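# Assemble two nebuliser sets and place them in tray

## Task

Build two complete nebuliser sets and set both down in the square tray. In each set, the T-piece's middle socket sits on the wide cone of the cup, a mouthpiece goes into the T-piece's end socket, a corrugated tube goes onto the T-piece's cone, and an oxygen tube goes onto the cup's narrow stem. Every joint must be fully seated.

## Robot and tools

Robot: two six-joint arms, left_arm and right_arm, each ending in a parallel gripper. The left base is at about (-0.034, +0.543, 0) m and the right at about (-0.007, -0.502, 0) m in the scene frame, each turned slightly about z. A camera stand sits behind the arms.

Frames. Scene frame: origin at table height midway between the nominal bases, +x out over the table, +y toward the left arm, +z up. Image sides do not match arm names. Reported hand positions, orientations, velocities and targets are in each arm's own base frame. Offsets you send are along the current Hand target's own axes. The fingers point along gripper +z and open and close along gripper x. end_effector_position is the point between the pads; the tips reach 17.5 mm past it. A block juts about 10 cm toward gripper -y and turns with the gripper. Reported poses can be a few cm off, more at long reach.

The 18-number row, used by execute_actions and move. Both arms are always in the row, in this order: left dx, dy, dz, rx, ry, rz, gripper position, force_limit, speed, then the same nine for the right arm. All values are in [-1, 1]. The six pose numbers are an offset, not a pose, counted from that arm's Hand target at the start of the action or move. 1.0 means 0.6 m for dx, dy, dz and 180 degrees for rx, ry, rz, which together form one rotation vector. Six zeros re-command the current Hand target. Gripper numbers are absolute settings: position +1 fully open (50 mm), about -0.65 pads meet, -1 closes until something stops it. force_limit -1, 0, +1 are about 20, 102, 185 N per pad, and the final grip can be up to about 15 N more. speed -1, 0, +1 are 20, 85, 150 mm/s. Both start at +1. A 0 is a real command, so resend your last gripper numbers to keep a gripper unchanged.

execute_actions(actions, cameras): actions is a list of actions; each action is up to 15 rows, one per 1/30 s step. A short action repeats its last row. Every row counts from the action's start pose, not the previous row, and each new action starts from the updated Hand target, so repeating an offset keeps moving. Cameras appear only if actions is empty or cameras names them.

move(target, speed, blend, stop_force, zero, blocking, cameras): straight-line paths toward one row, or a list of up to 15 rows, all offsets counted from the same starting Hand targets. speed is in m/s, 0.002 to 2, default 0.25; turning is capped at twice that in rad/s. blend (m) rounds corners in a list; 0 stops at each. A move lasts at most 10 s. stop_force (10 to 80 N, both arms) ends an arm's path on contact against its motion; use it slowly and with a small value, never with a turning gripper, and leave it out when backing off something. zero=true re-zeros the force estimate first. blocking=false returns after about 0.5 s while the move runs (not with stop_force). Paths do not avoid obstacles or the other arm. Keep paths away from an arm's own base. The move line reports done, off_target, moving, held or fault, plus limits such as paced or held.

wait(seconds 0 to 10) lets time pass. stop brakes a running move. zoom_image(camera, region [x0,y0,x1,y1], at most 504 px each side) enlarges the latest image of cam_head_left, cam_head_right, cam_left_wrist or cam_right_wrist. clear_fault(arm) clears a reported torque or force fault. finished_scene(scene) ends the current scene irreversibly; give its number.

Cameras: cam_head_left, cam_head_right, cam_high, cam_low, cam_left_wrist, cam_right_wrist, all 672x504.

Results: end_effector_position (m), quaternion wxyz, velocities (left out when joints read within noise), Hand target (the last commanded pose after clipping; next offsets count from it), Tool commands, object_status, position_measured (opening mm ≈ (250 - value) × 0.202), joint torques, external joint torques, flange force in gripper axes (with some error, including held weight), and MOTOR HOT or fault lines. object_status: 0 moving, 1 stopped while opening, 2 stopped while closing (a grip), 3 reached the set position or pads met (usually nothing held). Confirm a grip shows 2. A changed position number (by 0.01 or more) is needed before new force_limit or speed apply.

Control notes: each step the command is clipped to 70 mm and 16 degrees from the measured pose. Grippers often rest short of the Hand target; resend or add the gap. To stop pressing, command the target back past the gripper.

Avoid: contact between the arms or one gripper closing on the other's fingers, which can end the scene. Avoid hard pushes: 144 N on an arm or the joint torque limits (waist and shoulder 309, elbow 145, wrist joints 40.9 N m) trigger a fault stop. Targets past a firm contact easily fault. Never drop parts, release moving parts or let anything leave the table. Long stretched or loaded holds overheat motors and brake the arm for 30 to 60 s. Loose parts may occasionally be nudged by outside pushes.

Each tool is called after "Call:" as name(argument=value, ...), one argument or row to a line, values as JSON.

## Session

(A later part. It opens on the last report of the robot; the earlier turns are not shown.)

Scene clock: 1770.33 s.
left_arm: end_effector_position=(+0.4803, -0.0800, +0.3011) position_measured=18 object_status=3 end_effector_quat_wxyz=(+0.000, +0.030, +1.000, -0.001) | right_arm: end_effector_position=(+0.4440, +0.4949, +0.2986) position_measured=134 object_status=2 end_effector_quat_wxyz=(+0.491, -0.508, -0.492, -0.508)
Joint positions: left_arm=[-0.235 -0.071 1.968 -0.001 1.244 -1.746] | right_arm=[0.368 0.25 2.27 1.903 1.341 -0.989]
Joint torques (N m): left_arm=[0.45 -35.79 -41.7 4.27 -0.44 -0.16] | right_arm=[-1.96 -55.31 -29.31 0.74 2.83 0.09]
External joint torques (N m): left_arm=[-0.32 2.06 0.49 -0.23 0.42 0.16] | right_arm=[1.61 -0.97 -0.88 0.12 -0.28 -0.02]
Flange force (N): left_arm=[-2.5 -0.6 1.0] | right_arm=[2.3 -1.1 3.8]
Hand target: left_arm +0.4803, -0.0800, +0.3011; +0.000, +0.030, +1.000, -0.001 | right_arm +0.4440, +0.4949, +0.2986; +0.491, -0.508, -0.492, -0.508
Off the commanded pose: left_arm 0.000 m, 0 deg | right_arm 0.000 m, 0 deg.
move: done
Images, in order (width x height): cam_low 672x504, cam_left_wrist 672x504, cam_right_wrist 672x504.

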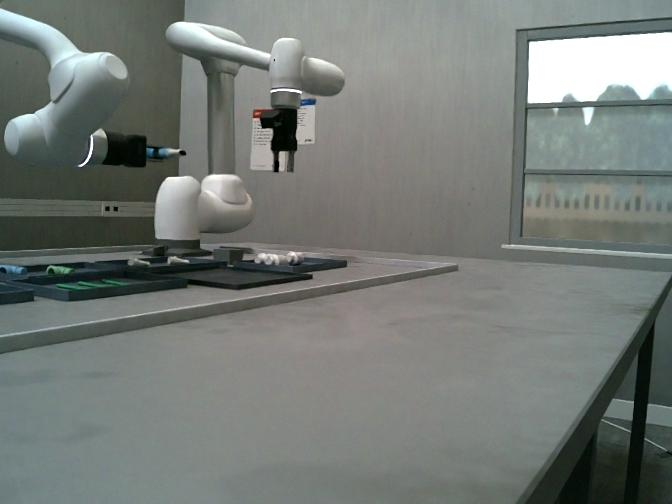

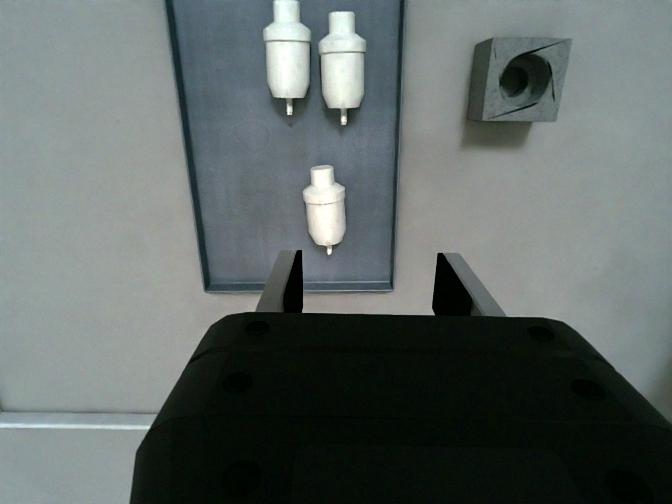

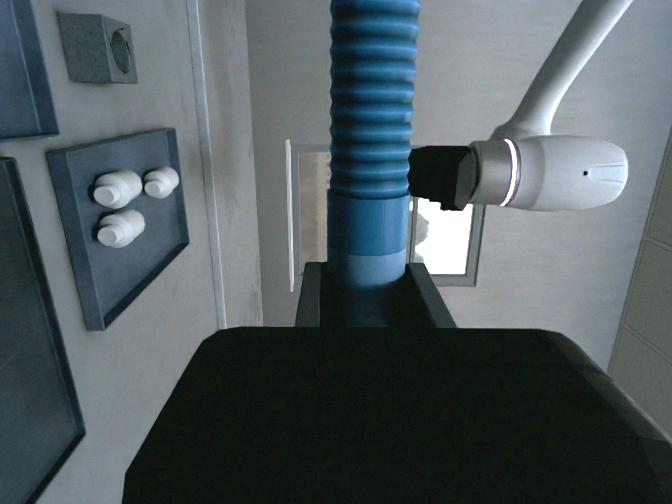

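Call:
move(
  target=[-0.0355,0.0833,0.285,0.08327,-0.0032,-0.0243,1.0,0.4,-0.6,0,0,0,0,0,0,-1,0.5,-0.7],
  speed=0.25,
  cameras=["cam_left_wrist"],
)

Scene clock: 1794.87 s.
left_arm: end_effector_position=(+0.5045, -0.0316, +0.1301) position_measured=3 object_status=3 end_effector_quat_wxyz=(+0.001, -0.008, +0.991, -0.131) | right_arm: end_effector_position=(+0.4440, +0.4949, +0.2986) position_measured=134 object_status=2 end_effector_quat_wxyz=(+0.491, -0.508, -0.492, -0.508)
Joint positions: left_arm=[0.019 0.12 2.145 -0.336 0.906 -1.356] | right_arm=[0.368 0.25 2.27 1.903 1.341 -0.989]
Joint torques (N m): left_arm=[1.87 -47.48 -32.72 2.81 -0.23 -0.11] | right_arm=[-2.33 -55.42 -29.41 0.74 2.82 0.11]
External joint torques (N m): left_arm=[-1.92 2.54 0.16 -0.33 0.4 0.11] | right_arm=[2.24 -0.83 -0.63 0.1 -0.27 -0.04]
Flange force (N): left_arm=[-3.5 -2.4 3.5] | right_arm=[1.8 -1.9 4.8]
Hand target: left_arm +0.5045, -0.0316, +0.1300; +0.001, -0.008, +0.991, -0.131 | right_arm +0.4440, +0.4949, +0.2986; +0.491, -0.508, -0.492, -0.508
Off the commanded pose: left_arm 0.000 m, 0 deg | right_arm 0.000 m, 0 deg.
move: done
Images, in order (width x height): cam_left_wrist 672x504.

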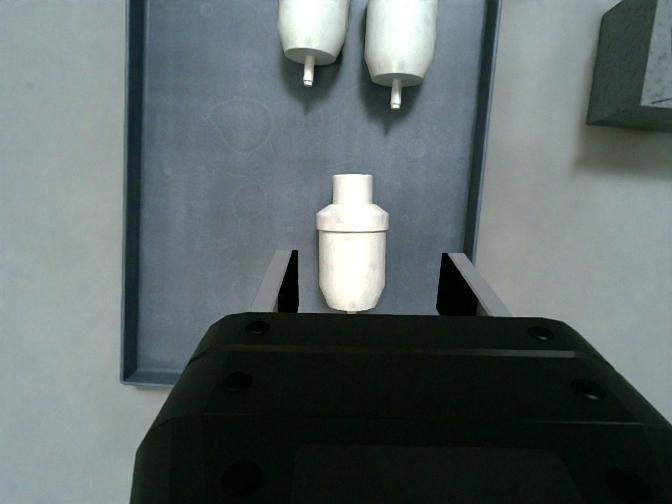

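Call:
move(
  target=[-0.0033,0.0488,0.1595,0,0,0,1.0,0.4,-0.6,0,0,0,0,0,0,-1,0.5,-0.7],
  speed=0.12,
  cameras=["cam_left_wrist"],
)

Scene clock: 1803.70 s.
left_arm: end_effector_position=(+0.5064, -0.0281, +0.0301) position_measured=3 object_status=3 end_effector_quat_wxyz=(+0.001, -0.008, +0.991, -0.131) | right_arm: end_effector_position=(+0.4440, +0.4949, +0.2986) position_measured=134 object_status=2 end_effector_quat_wxyz=(+0.491, -0.508, -0.492, -0.508)
Joint positions: left_arm=[0.025 0.264 2.214 -0.411 0.709 -1.243] | right_arm=[0.368 0.25 2.27 1.903 1.341 -0.989]
Joint torques (N m): left_arm=[1.56 -55.26 -25.52 2.26 -0.14 -0.15] | right_arm=[-2.06 -55.2 -29.19 0.77 2.81 0.13]
External joint torques (N m): left_arm=[-1.59 2.55 0.19 -0.35 0.41 0.15] | right_arm=[2 -1.02 -0.78 0.06 -0.26 -0.05]
Flange force (N): left_arm=[-2.9 -1.5 4.4] | right_arm=[2.2 -1.6 4.3]
Hand target: left_arm +0.5064, -0.0281, +0.0300; +0.001, -0.008, +0.991, -0.131 | right_arm +0.4440, +0.4949, +0.2986; +0.491, -0.508, -0.492, -0.508
Off the commanded pose: left_arm 0.000 m, 0 deg | right_arm 0.000 m, 0 deg.
move: done
Images, in order (width x height): cam_left_wrist 672x504.

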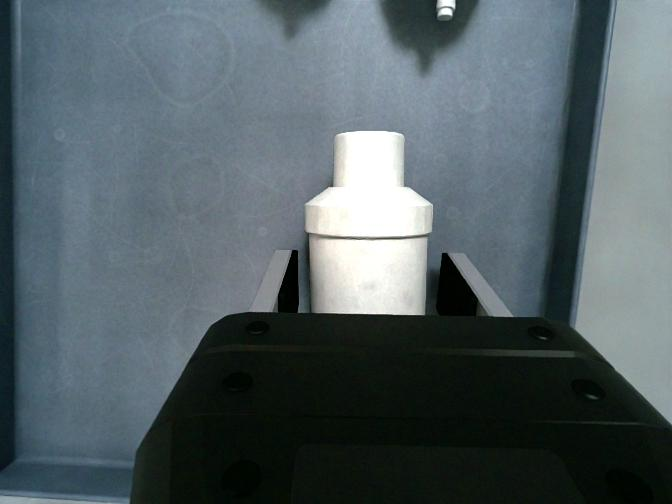

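Call:
move(
  target=[0,0,0,0,0,0,-1,0.4,-0.8,0,0,0,0,0,0,-1,0.5,-0.7],
  cameras=["cam_left_wrist"],
)

Call:
zoom_image(
  camera="cam_left_wrist",
  region=[290, 115, 450, 325],
)

Scene clock: 1808.47 s.
left_arm: end_effector_position=(+0.5064, -0.0281, +0.0300) position_measured=70 object_status=0 end_effector_quat_wxyz=(+0.001, -0.008, +0.991, -0.131) | right_arm: end_effector_position=(+0.4440, +0.4949, +0.2986) position_measured=134 object_status=2 end_effector_quat_wxyz=(+0.491, -0.508, -0.492, -0.508)
Joint positions: left_arm=[0.025 0.264 2.214 -0.411 0.709 -1.243] | right_arm=[0.368 0.25 2.27 1.903 1.341 -0.989]
Joint torques (N m): left_arm=[1.62 -55.23 -25.58 2.23 -0.15 -0.11] | right_arm=[-2.21 -55.29 -29.24 0.77 2.83 0.11]
External joint torques (N m): left_arm=[-1.59 2.35 0.05 -0.31 0.41 0.11] | right_arm=[1.9 -0.89 -0.89 0.08 -0.28 -0.03]
Flange force (N): left_arm=[-3.0 -1.6 4.0] | right_arm=[2.1 -1.3 4.3]
Hand target: left_arm +0.5064, -0.0281, +0.0300; +0.001, -0.008, +0.991, -0.131 | right_arm +0.4440, +0.4949, +0.2986; +0.491, -0.508, -0.492, -0.508
Off the commanded pose: left_arm 0.000 m, 0 deg | right_arm 0.000 m, 0 deg.
move: done
Images, in order (width x height): cam_left_wrist 672x504.

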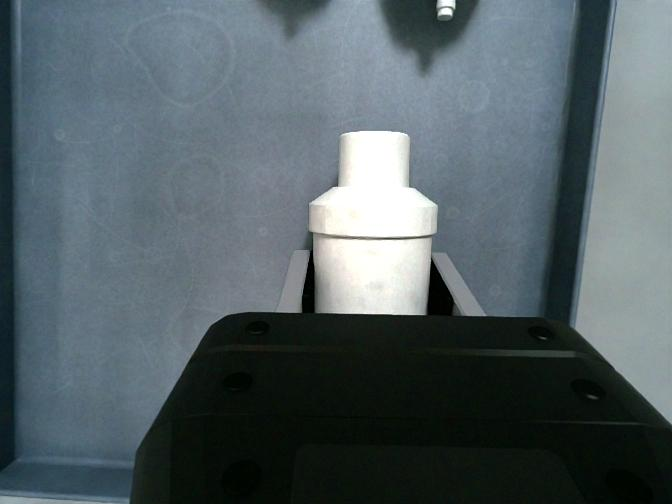

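Scaled by 2.400 from the camera's 672x504 image, which has a finer 960x720 frame.

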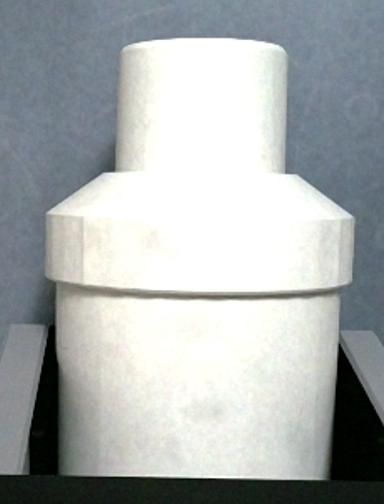

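Call:
execute_actions(
  actions=[],
)

Scene clock: 1834.03 s.
left_arm: end_effector_position=(+0.5064, -0.0281, +0.0300) position_measured=70 object_status=2 end_effector_quat_wxyz=(+0.001, -0.008, +0.991, -0.131) | right_arm: end_effector_position=(+0.4440, +0.4949, +0.2986) position_measured=134 object_status=2 end_effector_quat_wxyz=(+0.491, -0.508, -0.492, -0.508)
Joint positions: left_arm=[0.025 0.264 2.214 -0.411 0.709 -1.243] | right_arm=[0.368 0.25 2.27 1.903 1.341 -0.989]
Joint velocities: within noise
Joint torques (N m): left_arm=[1.48 -55 -25.63 2.24 -0.13 -0.16] | right_arm=[-2.14 -55.43 -29.38 0.75 2.85 0.11]
External joint torques (N m): left_arm=[-1.71 2.24 0.1 -0.33 0.39 0.16] | right_arm=[2.04 -0.91 -0.78 0.08 -0.29 -0.03]
Flange force (N): left_arm=[-2.7 -1.8 4.0] | right_arm=[2.1 -1.6 4.5]
Hand target: left_arm +0.5064, -0.0281, +0.0300; +0.001, -0.008, +0.991, -0.131 | right_arm +0.4440, +0.4949, +0.2986; +0.491, -0.508, -0.492, -0.508
Tool commands: left_gripper/position=-1.0 left_gripper/force_limit=+0.4 left_gripper/speed=-0.8 right_gripper/position=-1.0 right_gripper/force_limit=+0.5 right_gripper/speed=-0.7
Off the commanded pose: left_arm 0.000 m, 0 deg | right_arm 0.000 m, 0 deg.

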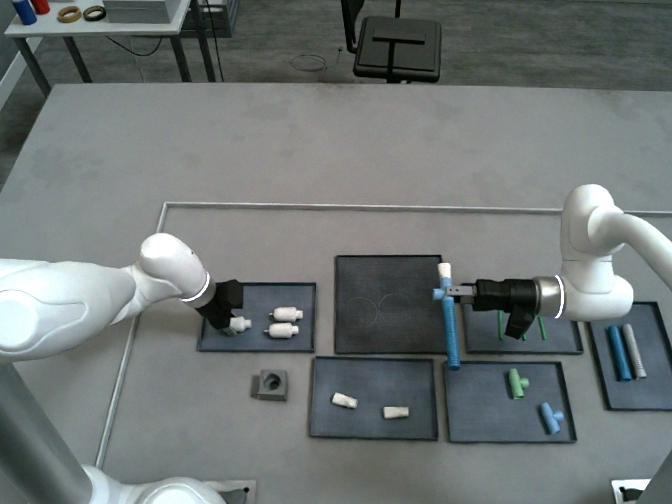

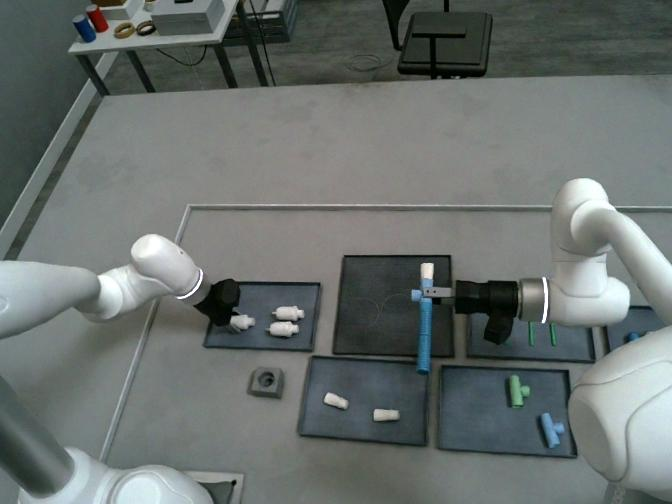

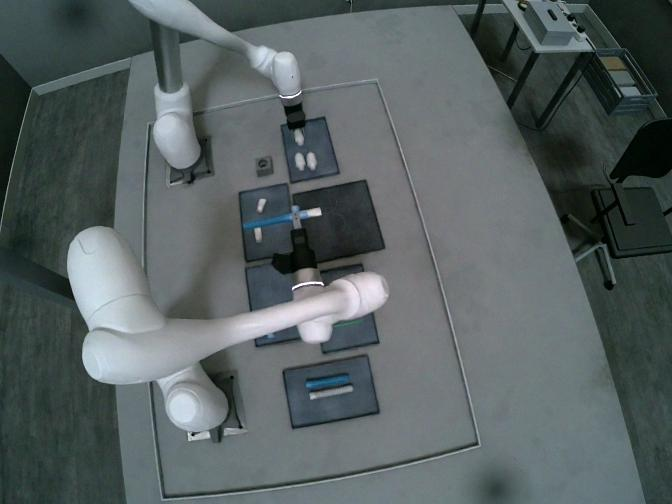

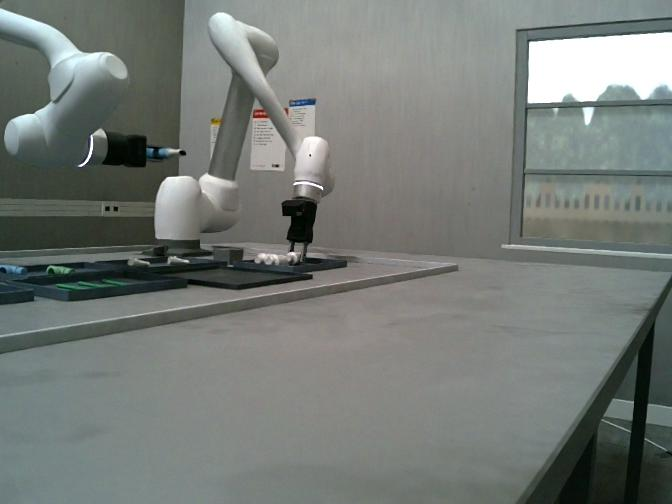

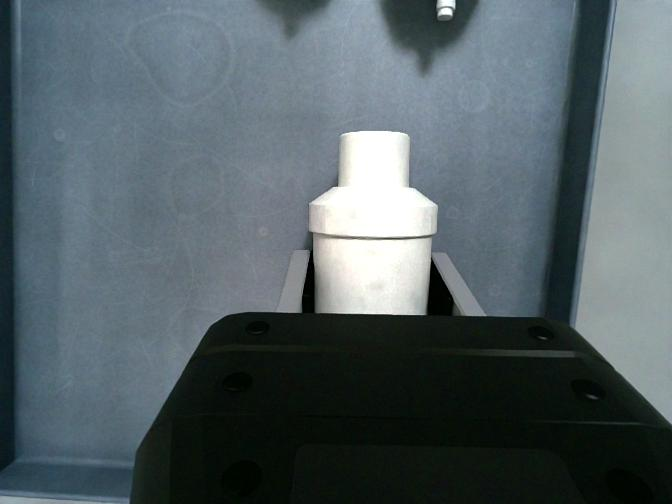

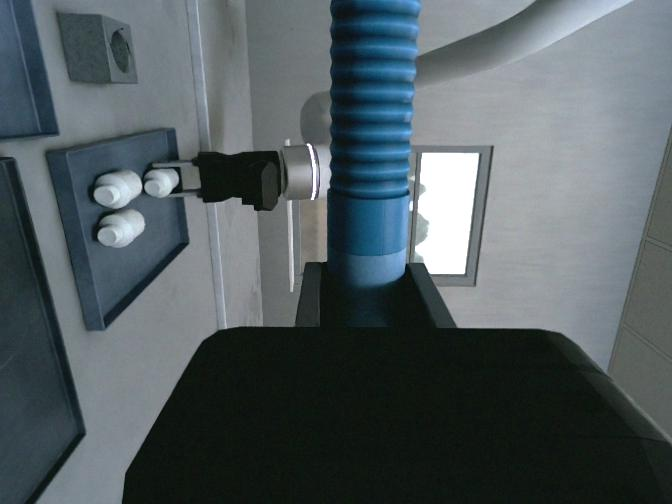

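Call:
move(
  target=[
    [0, -0.0431, -0.161, 0, 0, 0, -1, 0.4, -0.8, 0, 0, 0, 0, 0, 0, -1, 0.5, -0.7],
    [0.1391, -0.7155, -0.2845, -0.0222, 0.00547, 0.0238, -1, 0.4, -0.8, 0, 0, 0, 0, 0, 0, -1, 0.5, -0.7],
  ],
  blend=[0.04, 0],
  speed=[0.2, 0.35],
  cameras=["cam_left_wrist", "cam_low", "cam_right_wrist", "cam_head_left"],
)

Scene clock: 1851.47 s.
left_arm: end_effector_position=(+0.4293, -0.3996, +0.3064) position_measured=70 object_status=2 end_effector_quat_wxyz=(-0.003, +0.030, +0.995, -0.096) | right_arm: end_effector_position=(+0.4440, +0.4949, +0.2986) position_measured=134 object_status=2 end_effector_quat_wxyz=(+0.491, -0.508, -0.492, -0.508)
Joint positions: left_arm=[-0.734 0.036 1.863 -0.167 1.126 -2.182] | right_arm=[0.368 0.25 2.27 1.903 1.341 -0.989]
Joint torques (N m): left_arm=[0.62 -46.95 -41.25 3.8 -0.82 -0.14] | right_arm=[-2.18 -55.67 -29.33 0.75 2.85 0.1]
External joint torques (N m): left_arm=[-0.52 1.94 -0.01 -0.24 0.43 0.14] | right_arm=[2.18 -0.73 -0.79 0.07 -0.29 -0.03]
Flange force (N): left_arm=[-2.2 -2.1 0.7] | right_arm=[1.8 -1.5 4.9]
Hand target: left_arm +0.4293, -0.3997, +0.3064; -0.003, +0.030, +0.995, -0.096 | right_arm +0.4440, +0.4949, +0.2986; +0.491, -0.508, -0.492, -0.508
Off the commanded pose: left_arm 0.000 m, 0 deg | right_arm 0.000 m, 0 deg.
move: done
Images, in order (width x height): cam_head_left 672x504, cam_low 672x504, cam_left_wrist 672x504, cam_right_wrist 672x504.

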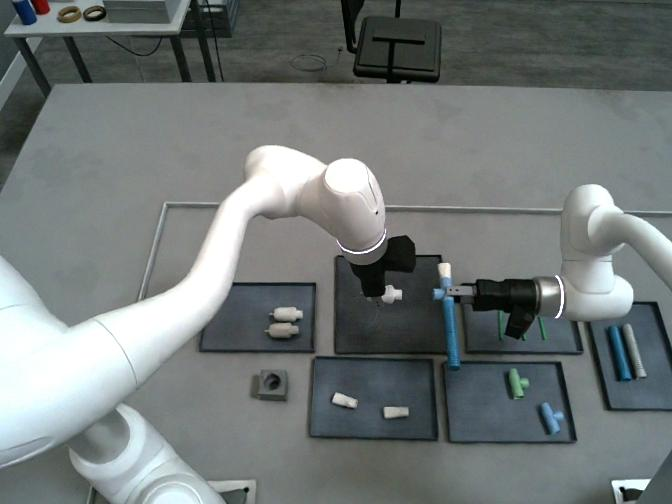

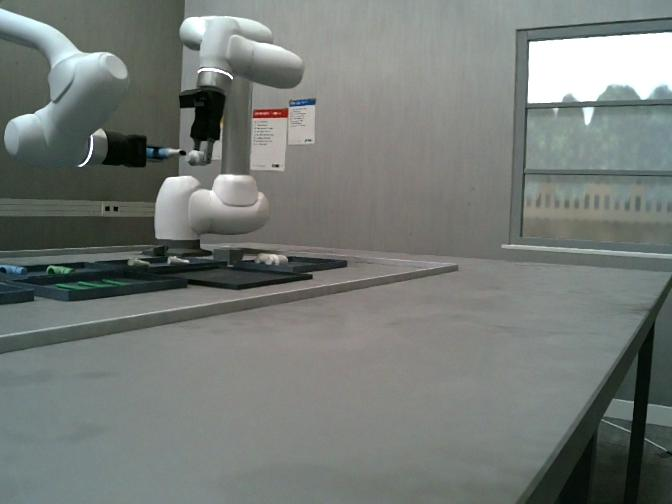

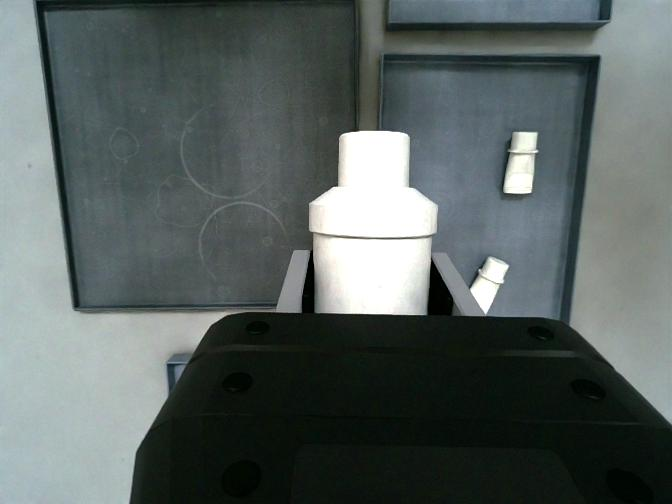

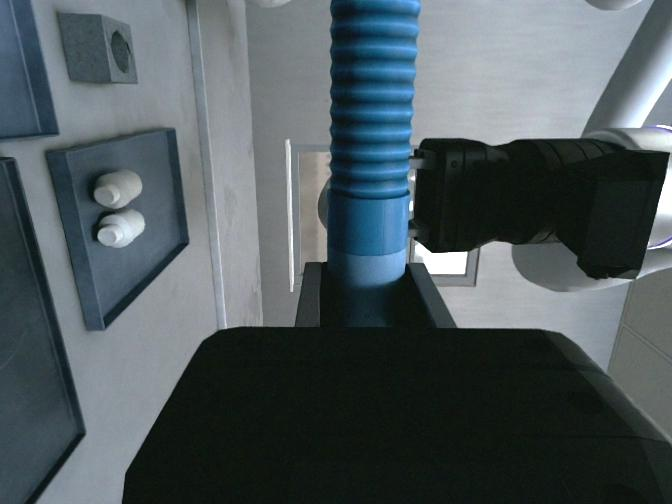

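Call:
move(
  target=[0, -0.0818, 0.0159, 0, 0, 0, -1, 0.4, -0.8, 0, 0, 0, 0, 0, 0, -1, 0.5, -0.7],
  speed=0.15,
  cameras=["cam_left_wrist", "cam_low", "cam_high"],
)

Call:
zoom_image(
  camera="cam_left_wrist",
  region=[236, 0, 506, 320],
)

Call:
zoom_image(
  camera="cam_low",
  region=[90, 80, 290, 230],
)

Scene clock: 1857.80 s.
left_arm: end_effector_position=(+0.4263, -0.4496, +0.3065) position_measured=70 object_status=2 end_effector_quat_wxyz=(-0.003, +0.030, +0.995, -0.096) | right_arm: end_effector_position=(+0.4440, +0.4949, +0.2986) position_measured=134 object_status=2 end_effector_quat_wxyz=(+0.491, -0.508, -0.492, -0.508)
Joint positions: left_arm=[-0.801 0.084 1.812 -0.158 1.119 -2.252] | right_arm=[0.368 0.25 2.27 1.903 1.341 -0.989]
Joint torques (N m): left_arm=[1.6 -52.34 -42.06 3.86 -0.86 -0.15] | right_arm=[-2.13 -55.27 -29.18 0.78 2.84 0.08]
External joint torques (N m): left_arm=[-1.56 2.01 0.66 -0.26 0.44 0.15] | right_arm=[1.96 -1.25 -0.97 0.07 -0.27 0]
Flange force (N): left_arm=[-0.1 -2.7 1.8] | right_arm=[2.9 -1.5 4.3]
Hand target: left_arm +0.4263, -0.4496, +0.3065; -0.003, +0.030, +0.995, -0.096 | right_arm +0.4440, +0.4949, +0.2986; +0.491, -0.508, -0.492, -0.508
Off the commanded pose: left_arm 0.000 m, 0 deg | right_arm 0.000 m, 0 deg.
move: done
Images, in order (width x height): cam_high 672x504, cam_low 672x504, cam_left_wrist 672x504.

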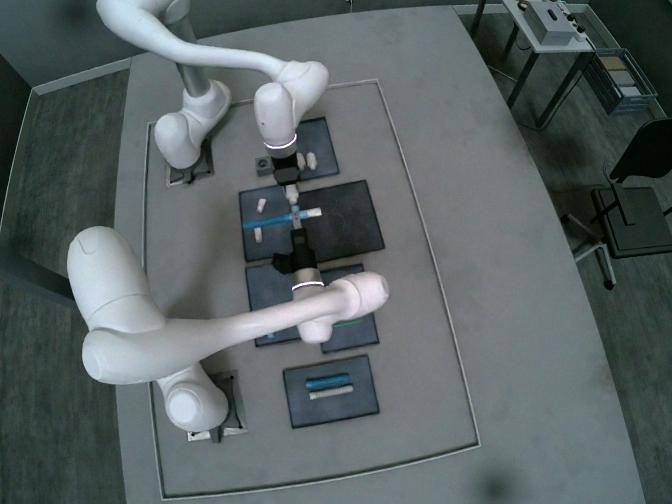

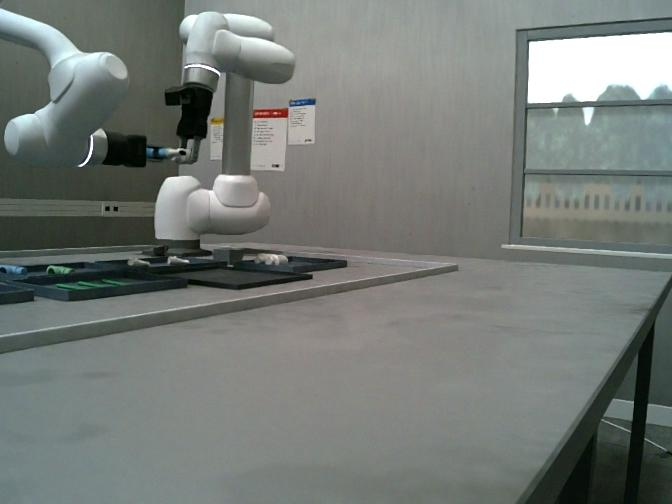

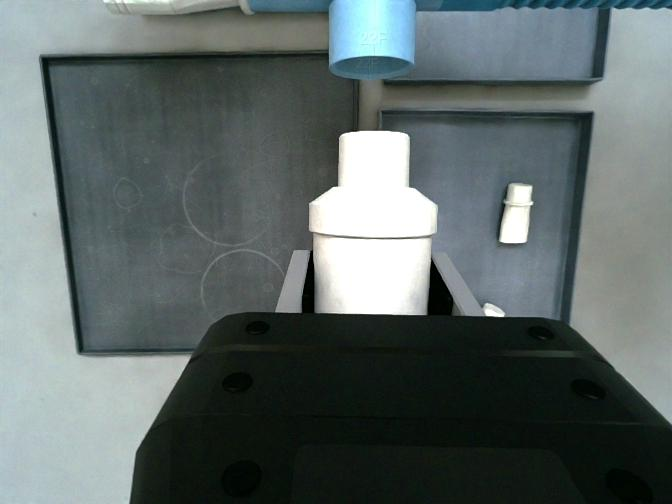

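Scaled by 1.575 from the camera's 672x504 image, which has a finer 960x720 frame.

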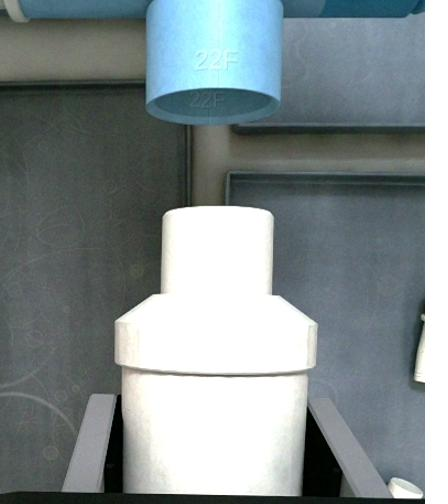

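Scaled by 2.520 from the camera's 672x504 image, which has a finer 960x720 frame.

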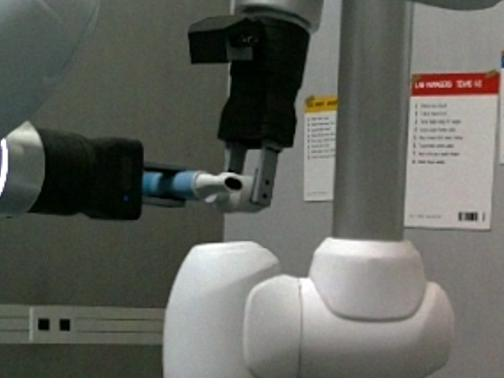

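Call:
zoom_image(
  camera="cam_left_wrist",
  region=[306, 0, 446, 110],
)

Call:
zoom_image(
  camera="cam_left_wrist",
  region=[300, 120, 450, 320],
)

Scaled by 3.600 from the camera's 672x504 image, which has a finer 960x720 frame.

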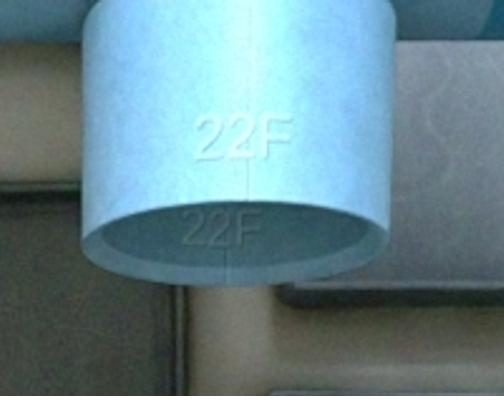

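Scaled by 2.520 from the camera's 672x504 image, which has a finer 960x720 frame.

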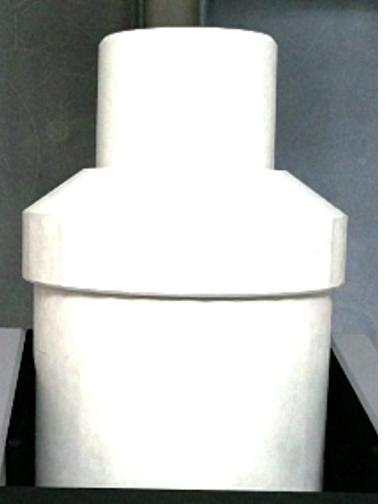

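Call:
move(
  target=[-0.0018, -0.02127, 0.00413, 0, 0, 0, -1, 0.4, -0.8, 0, 0, 0, 0, 0, 0, -1, 0.5, -0.7],
  speed=0.03,
  cameras=["cam_left_wrist", "cam_low"],
)

Call:
zoom_image(
  camera="cam_left_wrist",
  region=[306, 40, 446, 210],
)

Call:
zoom_image(
  camera="cam_low",
  region=[140, 110, 230, 180],
)

Scene clock: 1935.80 s.
left_arm: end_effector_position=(+0.4266, -0.4626, +0.3065) position_measured=70 object_status=2 end_effector_quat_wxyz=(-0.003, +0.030, +0.995, -0.096) | right_arm: end_effector_position=(+0.4440, +0.4949, +0.2986) position_measured=134 object_status=2 end_effector_quat_wxyz=(+0.491, -0.508, -0.492, -0.508)
Joint positions: left_arm=[-0.816 0.099 1.796 -0.156 1.118 -2.268] | right_arm=[0.368 0.25 2.27 1.903 1.341 -0.989]
Joint torques (N m): left_arm=[1.61 -53.92 -41.95 3.87 -0.85 -0.12] | right_arm=[-2.2 -55.19 -29.34 0.76 2.87 0.13]
External joint torques (N m): left_arm=[-1.82 2.5 0.59 -0.28 0.41 0.12] | right_arm=[1.73 -1.07 -0.8 0.12 -0.32 -0.05]
Flange force (N): left_arm=[-0.4 -3.5 2.1] | right_arm=[2.3 -1.5 3.9]
Hand target: left_arm +0.4266, -0.4626, +0.3065; -0.003, +0.030, +0.995, -0.096 | right_arm +0.4440, +0.4949, +0.2986; +0.491, -0.508, -0.492, -0.508
Off the commanded pose: left_arm 0.000 m, 0 deg | right_arm 0.000 m, 0 deg.
move: done
Images, in order (width x height): cam_low 672x504, cam_left_wrist 672x504.

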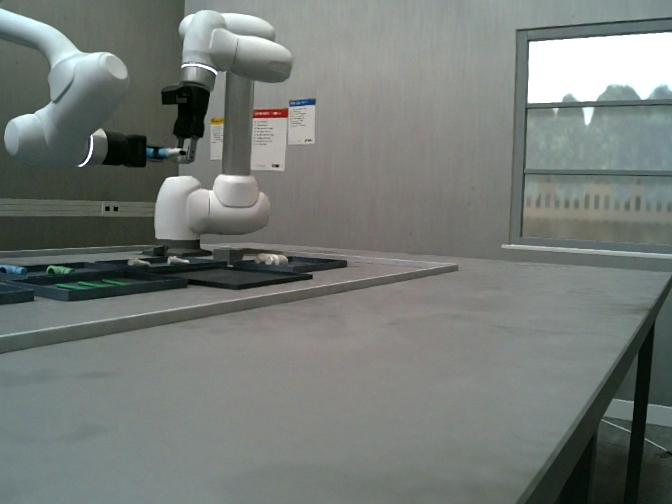

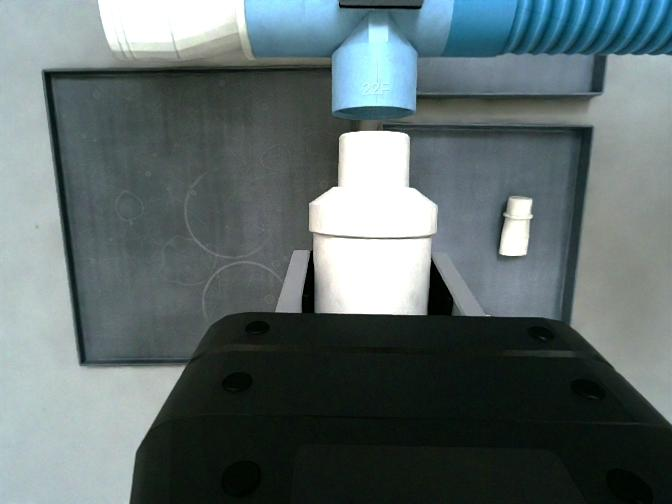

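Scaled by 2.965 from the camera's 672x504 image, which has a finer 960x720 frame.

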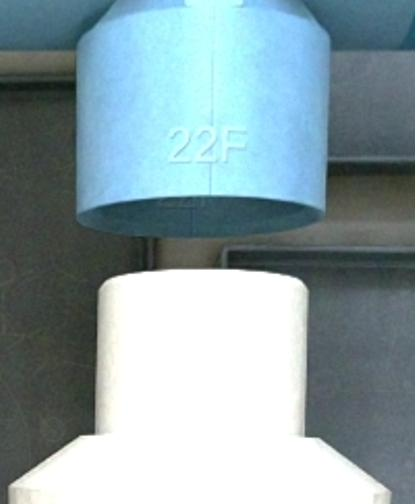

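Scaled by 5.600 from the camera's 672x504 image, which has a finer 960x720 frame.

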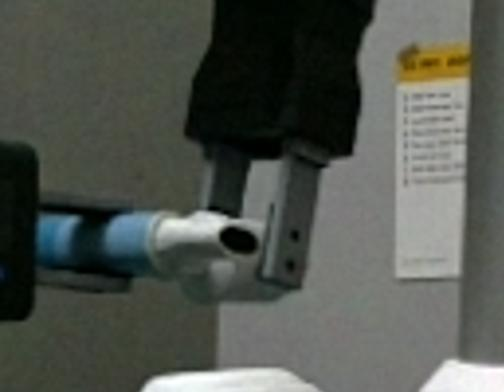

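Call:
move(
  target=[-0.0005, -0.03283, 0.00579, 0, 0, 0, -1, 0.4, -0.8, 0, 0, 0, 0, 0, 0, -1, 0.5, -0.7],
  speed=0.015,
  stop_force=20,
  cameras=["cam_left_wrist", "cam_low"],
)

Call:
zoom_image(
  camera="cam_left_wrist",
  region=[306, 60, 446, 230],
)

Scene clock: 1953.17 s.
left_arm: end_effector_position=(+0.4262, -0.4706, +0.3065) position_measured=70 object_status=2 end_effector_quat_wxyz=(-0.003, +0.030, +0.995, -0.096) | right_arm: end_effector_position=(+0.4440, +0.4949, +0.2986) position_measured=134 object_status=2 end_effector_quat_wxyz=(+0.491, -0.508, -0.492, -0.508)
Joint positions: left_arm=[-0.826 0.107 1.786 -0.154 1.118 -2.279] | right_arm=[0.368 0.25 2.27 1.903 1.341 -0.989]
Joint torques (N m): left_arm=[-11.78 -48.09 -49.81 -1.66 -7.2 -0.3] | right_arm=[12.57 -57.38 -36.51 1.44 5.11 0.08]
External joint torques (N m): left_arm=[11.94 -4.36 8.36 5.28 6.76 0.3] | right_arm=[-12.83 1.32 6.48 -0.59 -2.56 -0.01]
Flange force (N): left_arm=[0.8 26.9 -9.5] | right_arm=[-3.7 1.2 -27.3]
Hand target: left_arm +0.4262, -0.4706, +0.3065; -0.003, +0.030, +0.995, -0.096 (not the last commanded pose) | right_arm +0.4440, +0.4949, +0.2986; +0.491, -0.508, -0.492, -0.508
Off the commanded pose: left_arm 0.012 m, 0 deg | right_arm 0.000 m, 0 deg.
move: contact (left_arm)
Images, in order (width x height): cam_low 672x504, cam_left_wrist 672x504.

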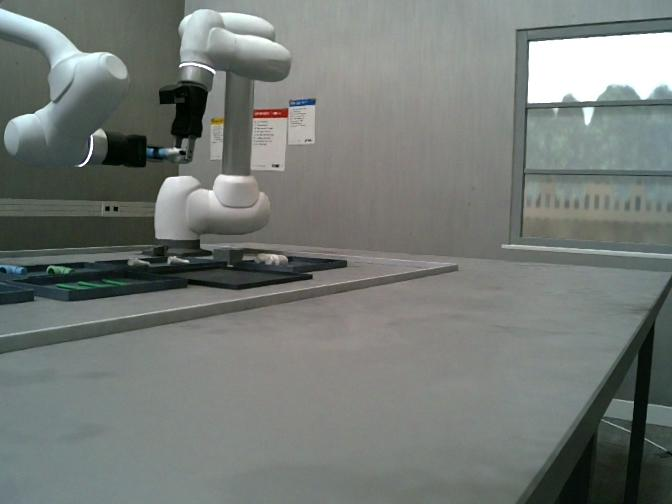

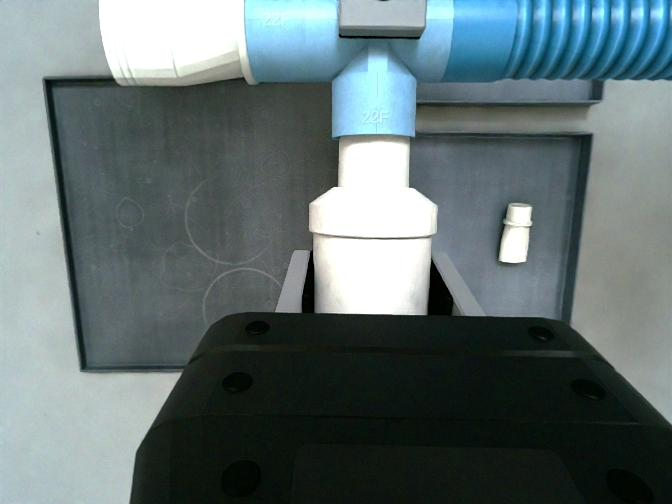

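Scaled by 2.965 from the camera's 672x504 image, which has a finer 960x720 frame.

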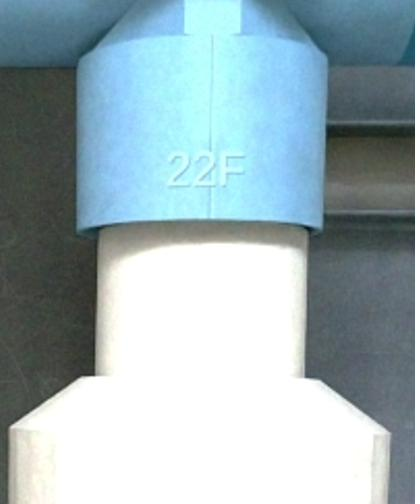

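Call:
move(
  target=[
    [-0.00033, 0.00467, -0.00218, 0, 0, 0, -1, 0.4, -0.8, 0, 0, 0, 0, 0, 0, -1, 0.5, -0.7],
    [-0.00033, -0.0216, 0.00245, 0, 0, 0, -1, 0.4, -0.8, 0, 0, 0, 0, 0, 0, -1, 0.5, -0.7],
  ],
  speed=0.015,
  stop_force=22,
  zero=false,
  cameras=["cam_left_wrist"],
)

Call:
zoom_image(
  camera="cam_left_wrist",
  region=[306, 60, 446, 230],
)

Scene clock: 1987.70 s.
left_arm: end_effector_position=(+0.4257, -0.4829, +0.3075) position_measured=70 object_status=2 end_effector_quat_wxyz=(-0.003, +0.030, +0.995, -0.096) | right_arm: end_effector_position=(+0.4440, +0.4949, +0.2986) position_measured=134 object_status=2 end_effector_quat_wxyz=(+0.491, -0.508, -0.492, -0.508)
Joint positions: left_arm=[-0.841 0.12 1.77 -0.151 1.12 -2.294] | right_arm=[0.368 0.25 2.27 1.903 1.341 -0.989]
Joint torques (N m): left_arm=[-12.31 -51.63 -44.41 -0.92 -3.26 0.37] | right_arm=[4.2 -55.81 -37.73 2.92 2.78 0.09]
External joint torques (N m): left_arm=[12.41 -2.44 2.87 4.55 2.81 -0.37] | right_arm=[-4.32 -0.35 7.64 -2.09 -0.22 -0.01]
Flange force (N): left_arm=[-7.6 18.3 -6.9] | right_arm=[-2.4 -7.5 -17.9]
Hand target: left_arm +0.4257, -0.4829, +0.3075; -0.003, +0.030, +0.995, -0.096 (not the last commanded pose) | right_arm +0.4440, +0.4949, +0.2986; +0.491, -0.508, -0.492, -0.508
Off the commanded pose: left_arm 0.001 m, 0 deg | right_arm 0.000 m, 0 deg.
move: contact (left_arm); path passed 1 of 2 targets
Images, in order (width x height): cam_left_wrist 672x504.

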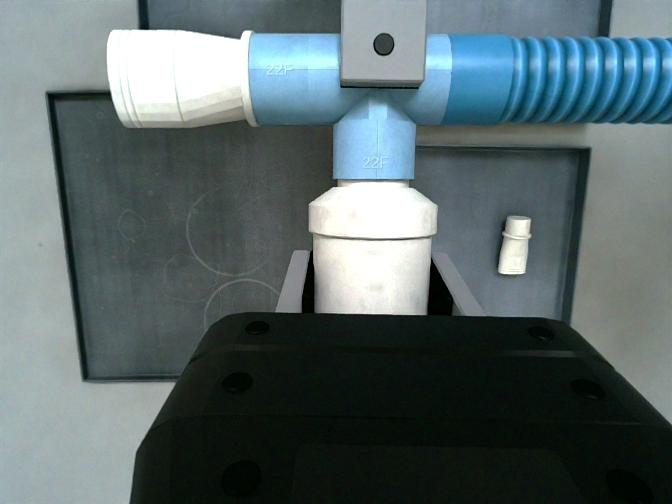

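Scaled by 2.965 from the camera's 672x504 image, which has a finer 960x720 frame.

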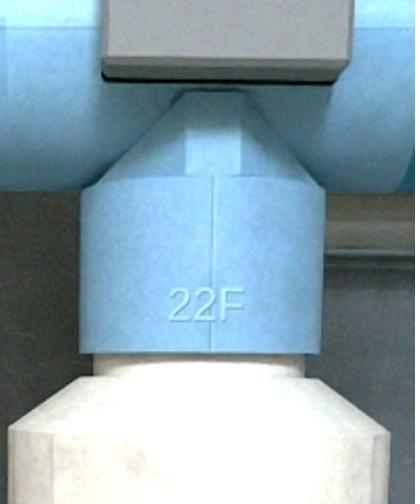

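Call:
move(
  target=[0, -0.0197, 0.00347, 0, 0, 0, -1, 0.4, -0.8, 0, 0, 0, 0, 0, 0, -1, 0.5, -0.7],
  speed=0.012,
  stop_force=60,
  zero=false,
  cameras=["cam_left_wrist"],
)

Call:
zoom_image(
  camera="cam_left_wrist",
  region=[306, 60, 446, 230],
)

Scene clock: 1992.03 s.
left_arm: end_effector_position=(+0.4255, -0.4859, +0.3075) position_measured=70 object_status=2 end_effector_quat_wxyz=(-0.003, +0.030, +0.995, -0.096) | right_arm: end_effector_position=(+0.4440, +0.4948, +0.2986) position_measured=134 object_status=2 end_effector_quat_wxyz=(+0.491, -0.508, -0.492, -0.508)
Joint positions: left_arm=[-0.844 0.123 1.767 -0.151 1.12 -2.298] | right_arm=[0.368 0.25 2.27 1.903 1.341 -0.989]
Joint torques (N m): left_arm=[-32.3 -46.54 -56.76 -8.82 -10.76 0.5] | right_arm=[21.34 -53.82 -46.3 3.49 2.79 0.02]
External joint torques (N m): left_arm=[32.15 -7.54 15.34 12.43 10.31 -0.5] | right_arm=[-21.39 -2.88 16.1 -2.64 -0.22 0.06]
Flange force (N): left_arm=[-9.1 59.1 -15.8] | right_arm=[-2.4 -9.5 -60.0]
Hand target: left_arm +0.4255, -0.4859, +0.3075; -0.003, +0.030, +0.995, -0.096 (not the last commanded pose) | right_arm +0.4440, +0.4949, +0.2986; +0.491, -0.508, -0.492, -0.508
Off the commanded pose: left_arm 0.009 m, 0 deg | right_arm 0.000 m, 0 deg.
move: contact (left_arm)
Images, in order (width x height): cam_left_wrist 672x504.

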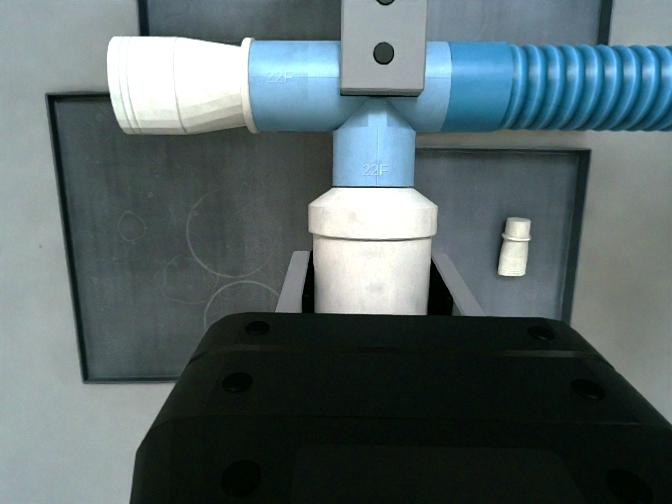

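Scaled by 2.965 from the camera's 672x504 image, which has a finer 960x720 frame.

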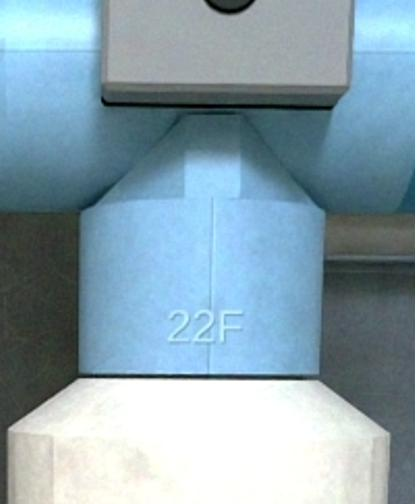

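Call:
move(
  target=[0, -0.0148, 0.0026, 0, 0, 0, -1, 0.4, -0.8, 0, 0, 0, 0, 0, 0, -1, 0.5, -0.7],
  speed=0.012,
  stop_force=78,
  zero=false,
  cameras=["cam_left_wrist"],
)

Call:
zoom_image(
  camera="cam_left_wrist",
  region=[306, 140, 446, 240],
)

Scene clock: 1997.87 s.
left_arm: end_effector_position=(+0.4254, -0.4869, +0.3075) position_measured=70 object_status=2 end_effector_quat_wxyz=(-0.003, +0.030, +0.995, -0.096) | right_arm: end_effector_position=(+0.4439, +0.4949, +0.2985) position_measured=134 object_status=2 end_effector_quat_wxyz=(+0.491, -0.508, -0.492, -0.508)
Joint positions: left_arm=[-0.845 0.124 1.765 -0.15 1.12 -2.3] | right_arm=[0.368 0.25 2.27 1.903 1.341 -0.989]
Joint torques (N m): left_arm=[-42.76 -44.11 -63.89 -13.05 -14.93 0.56] | right_arm=[30.45 -52.65 -50.54 3.7 2.72 0.07]
External joint torques (N m): left_arm=[42.78 -10.34 22.38 16.68 14.49 -0.56] | right_arm=[-30.57 -3.72 20.39 -2.86 -0.16 0.01]
Flange force (N): left_arm=[-9.5 81.4 -20.5] | right_arm=[-3.3 -9.7 -82.0]
Hand target: left_arm +0.4254, -0.4869, +0.3075; -0.003, +0.030, +0.995, -0.096 (not the last commanded pose) | right_arm +0.4440, +0.4949, +0.2986; +0.491, -0.508, -0.492, -0.508
Off the commanded pose: left_arm 0.008 m, 0 deg | right_arm 0.000 m, 0 deg.
move: contact (left_arm)
Images, in order (width x height): cam_left_wrist 672x504.

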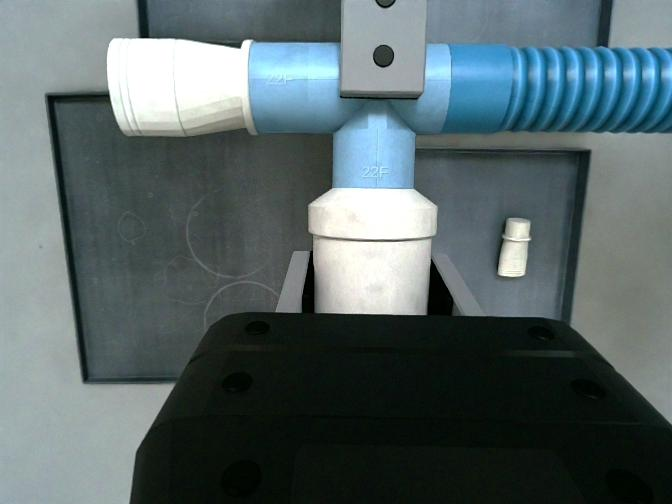

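Scaled by 3.600 from the camera's 672x504 image, which has a finer 960x720 frame.

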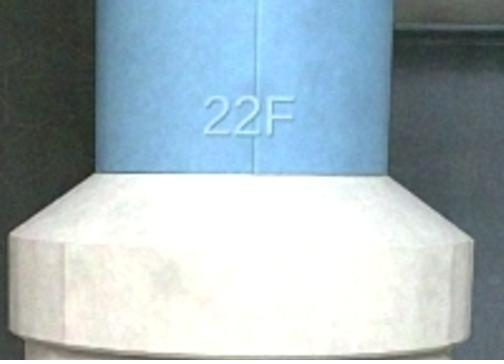

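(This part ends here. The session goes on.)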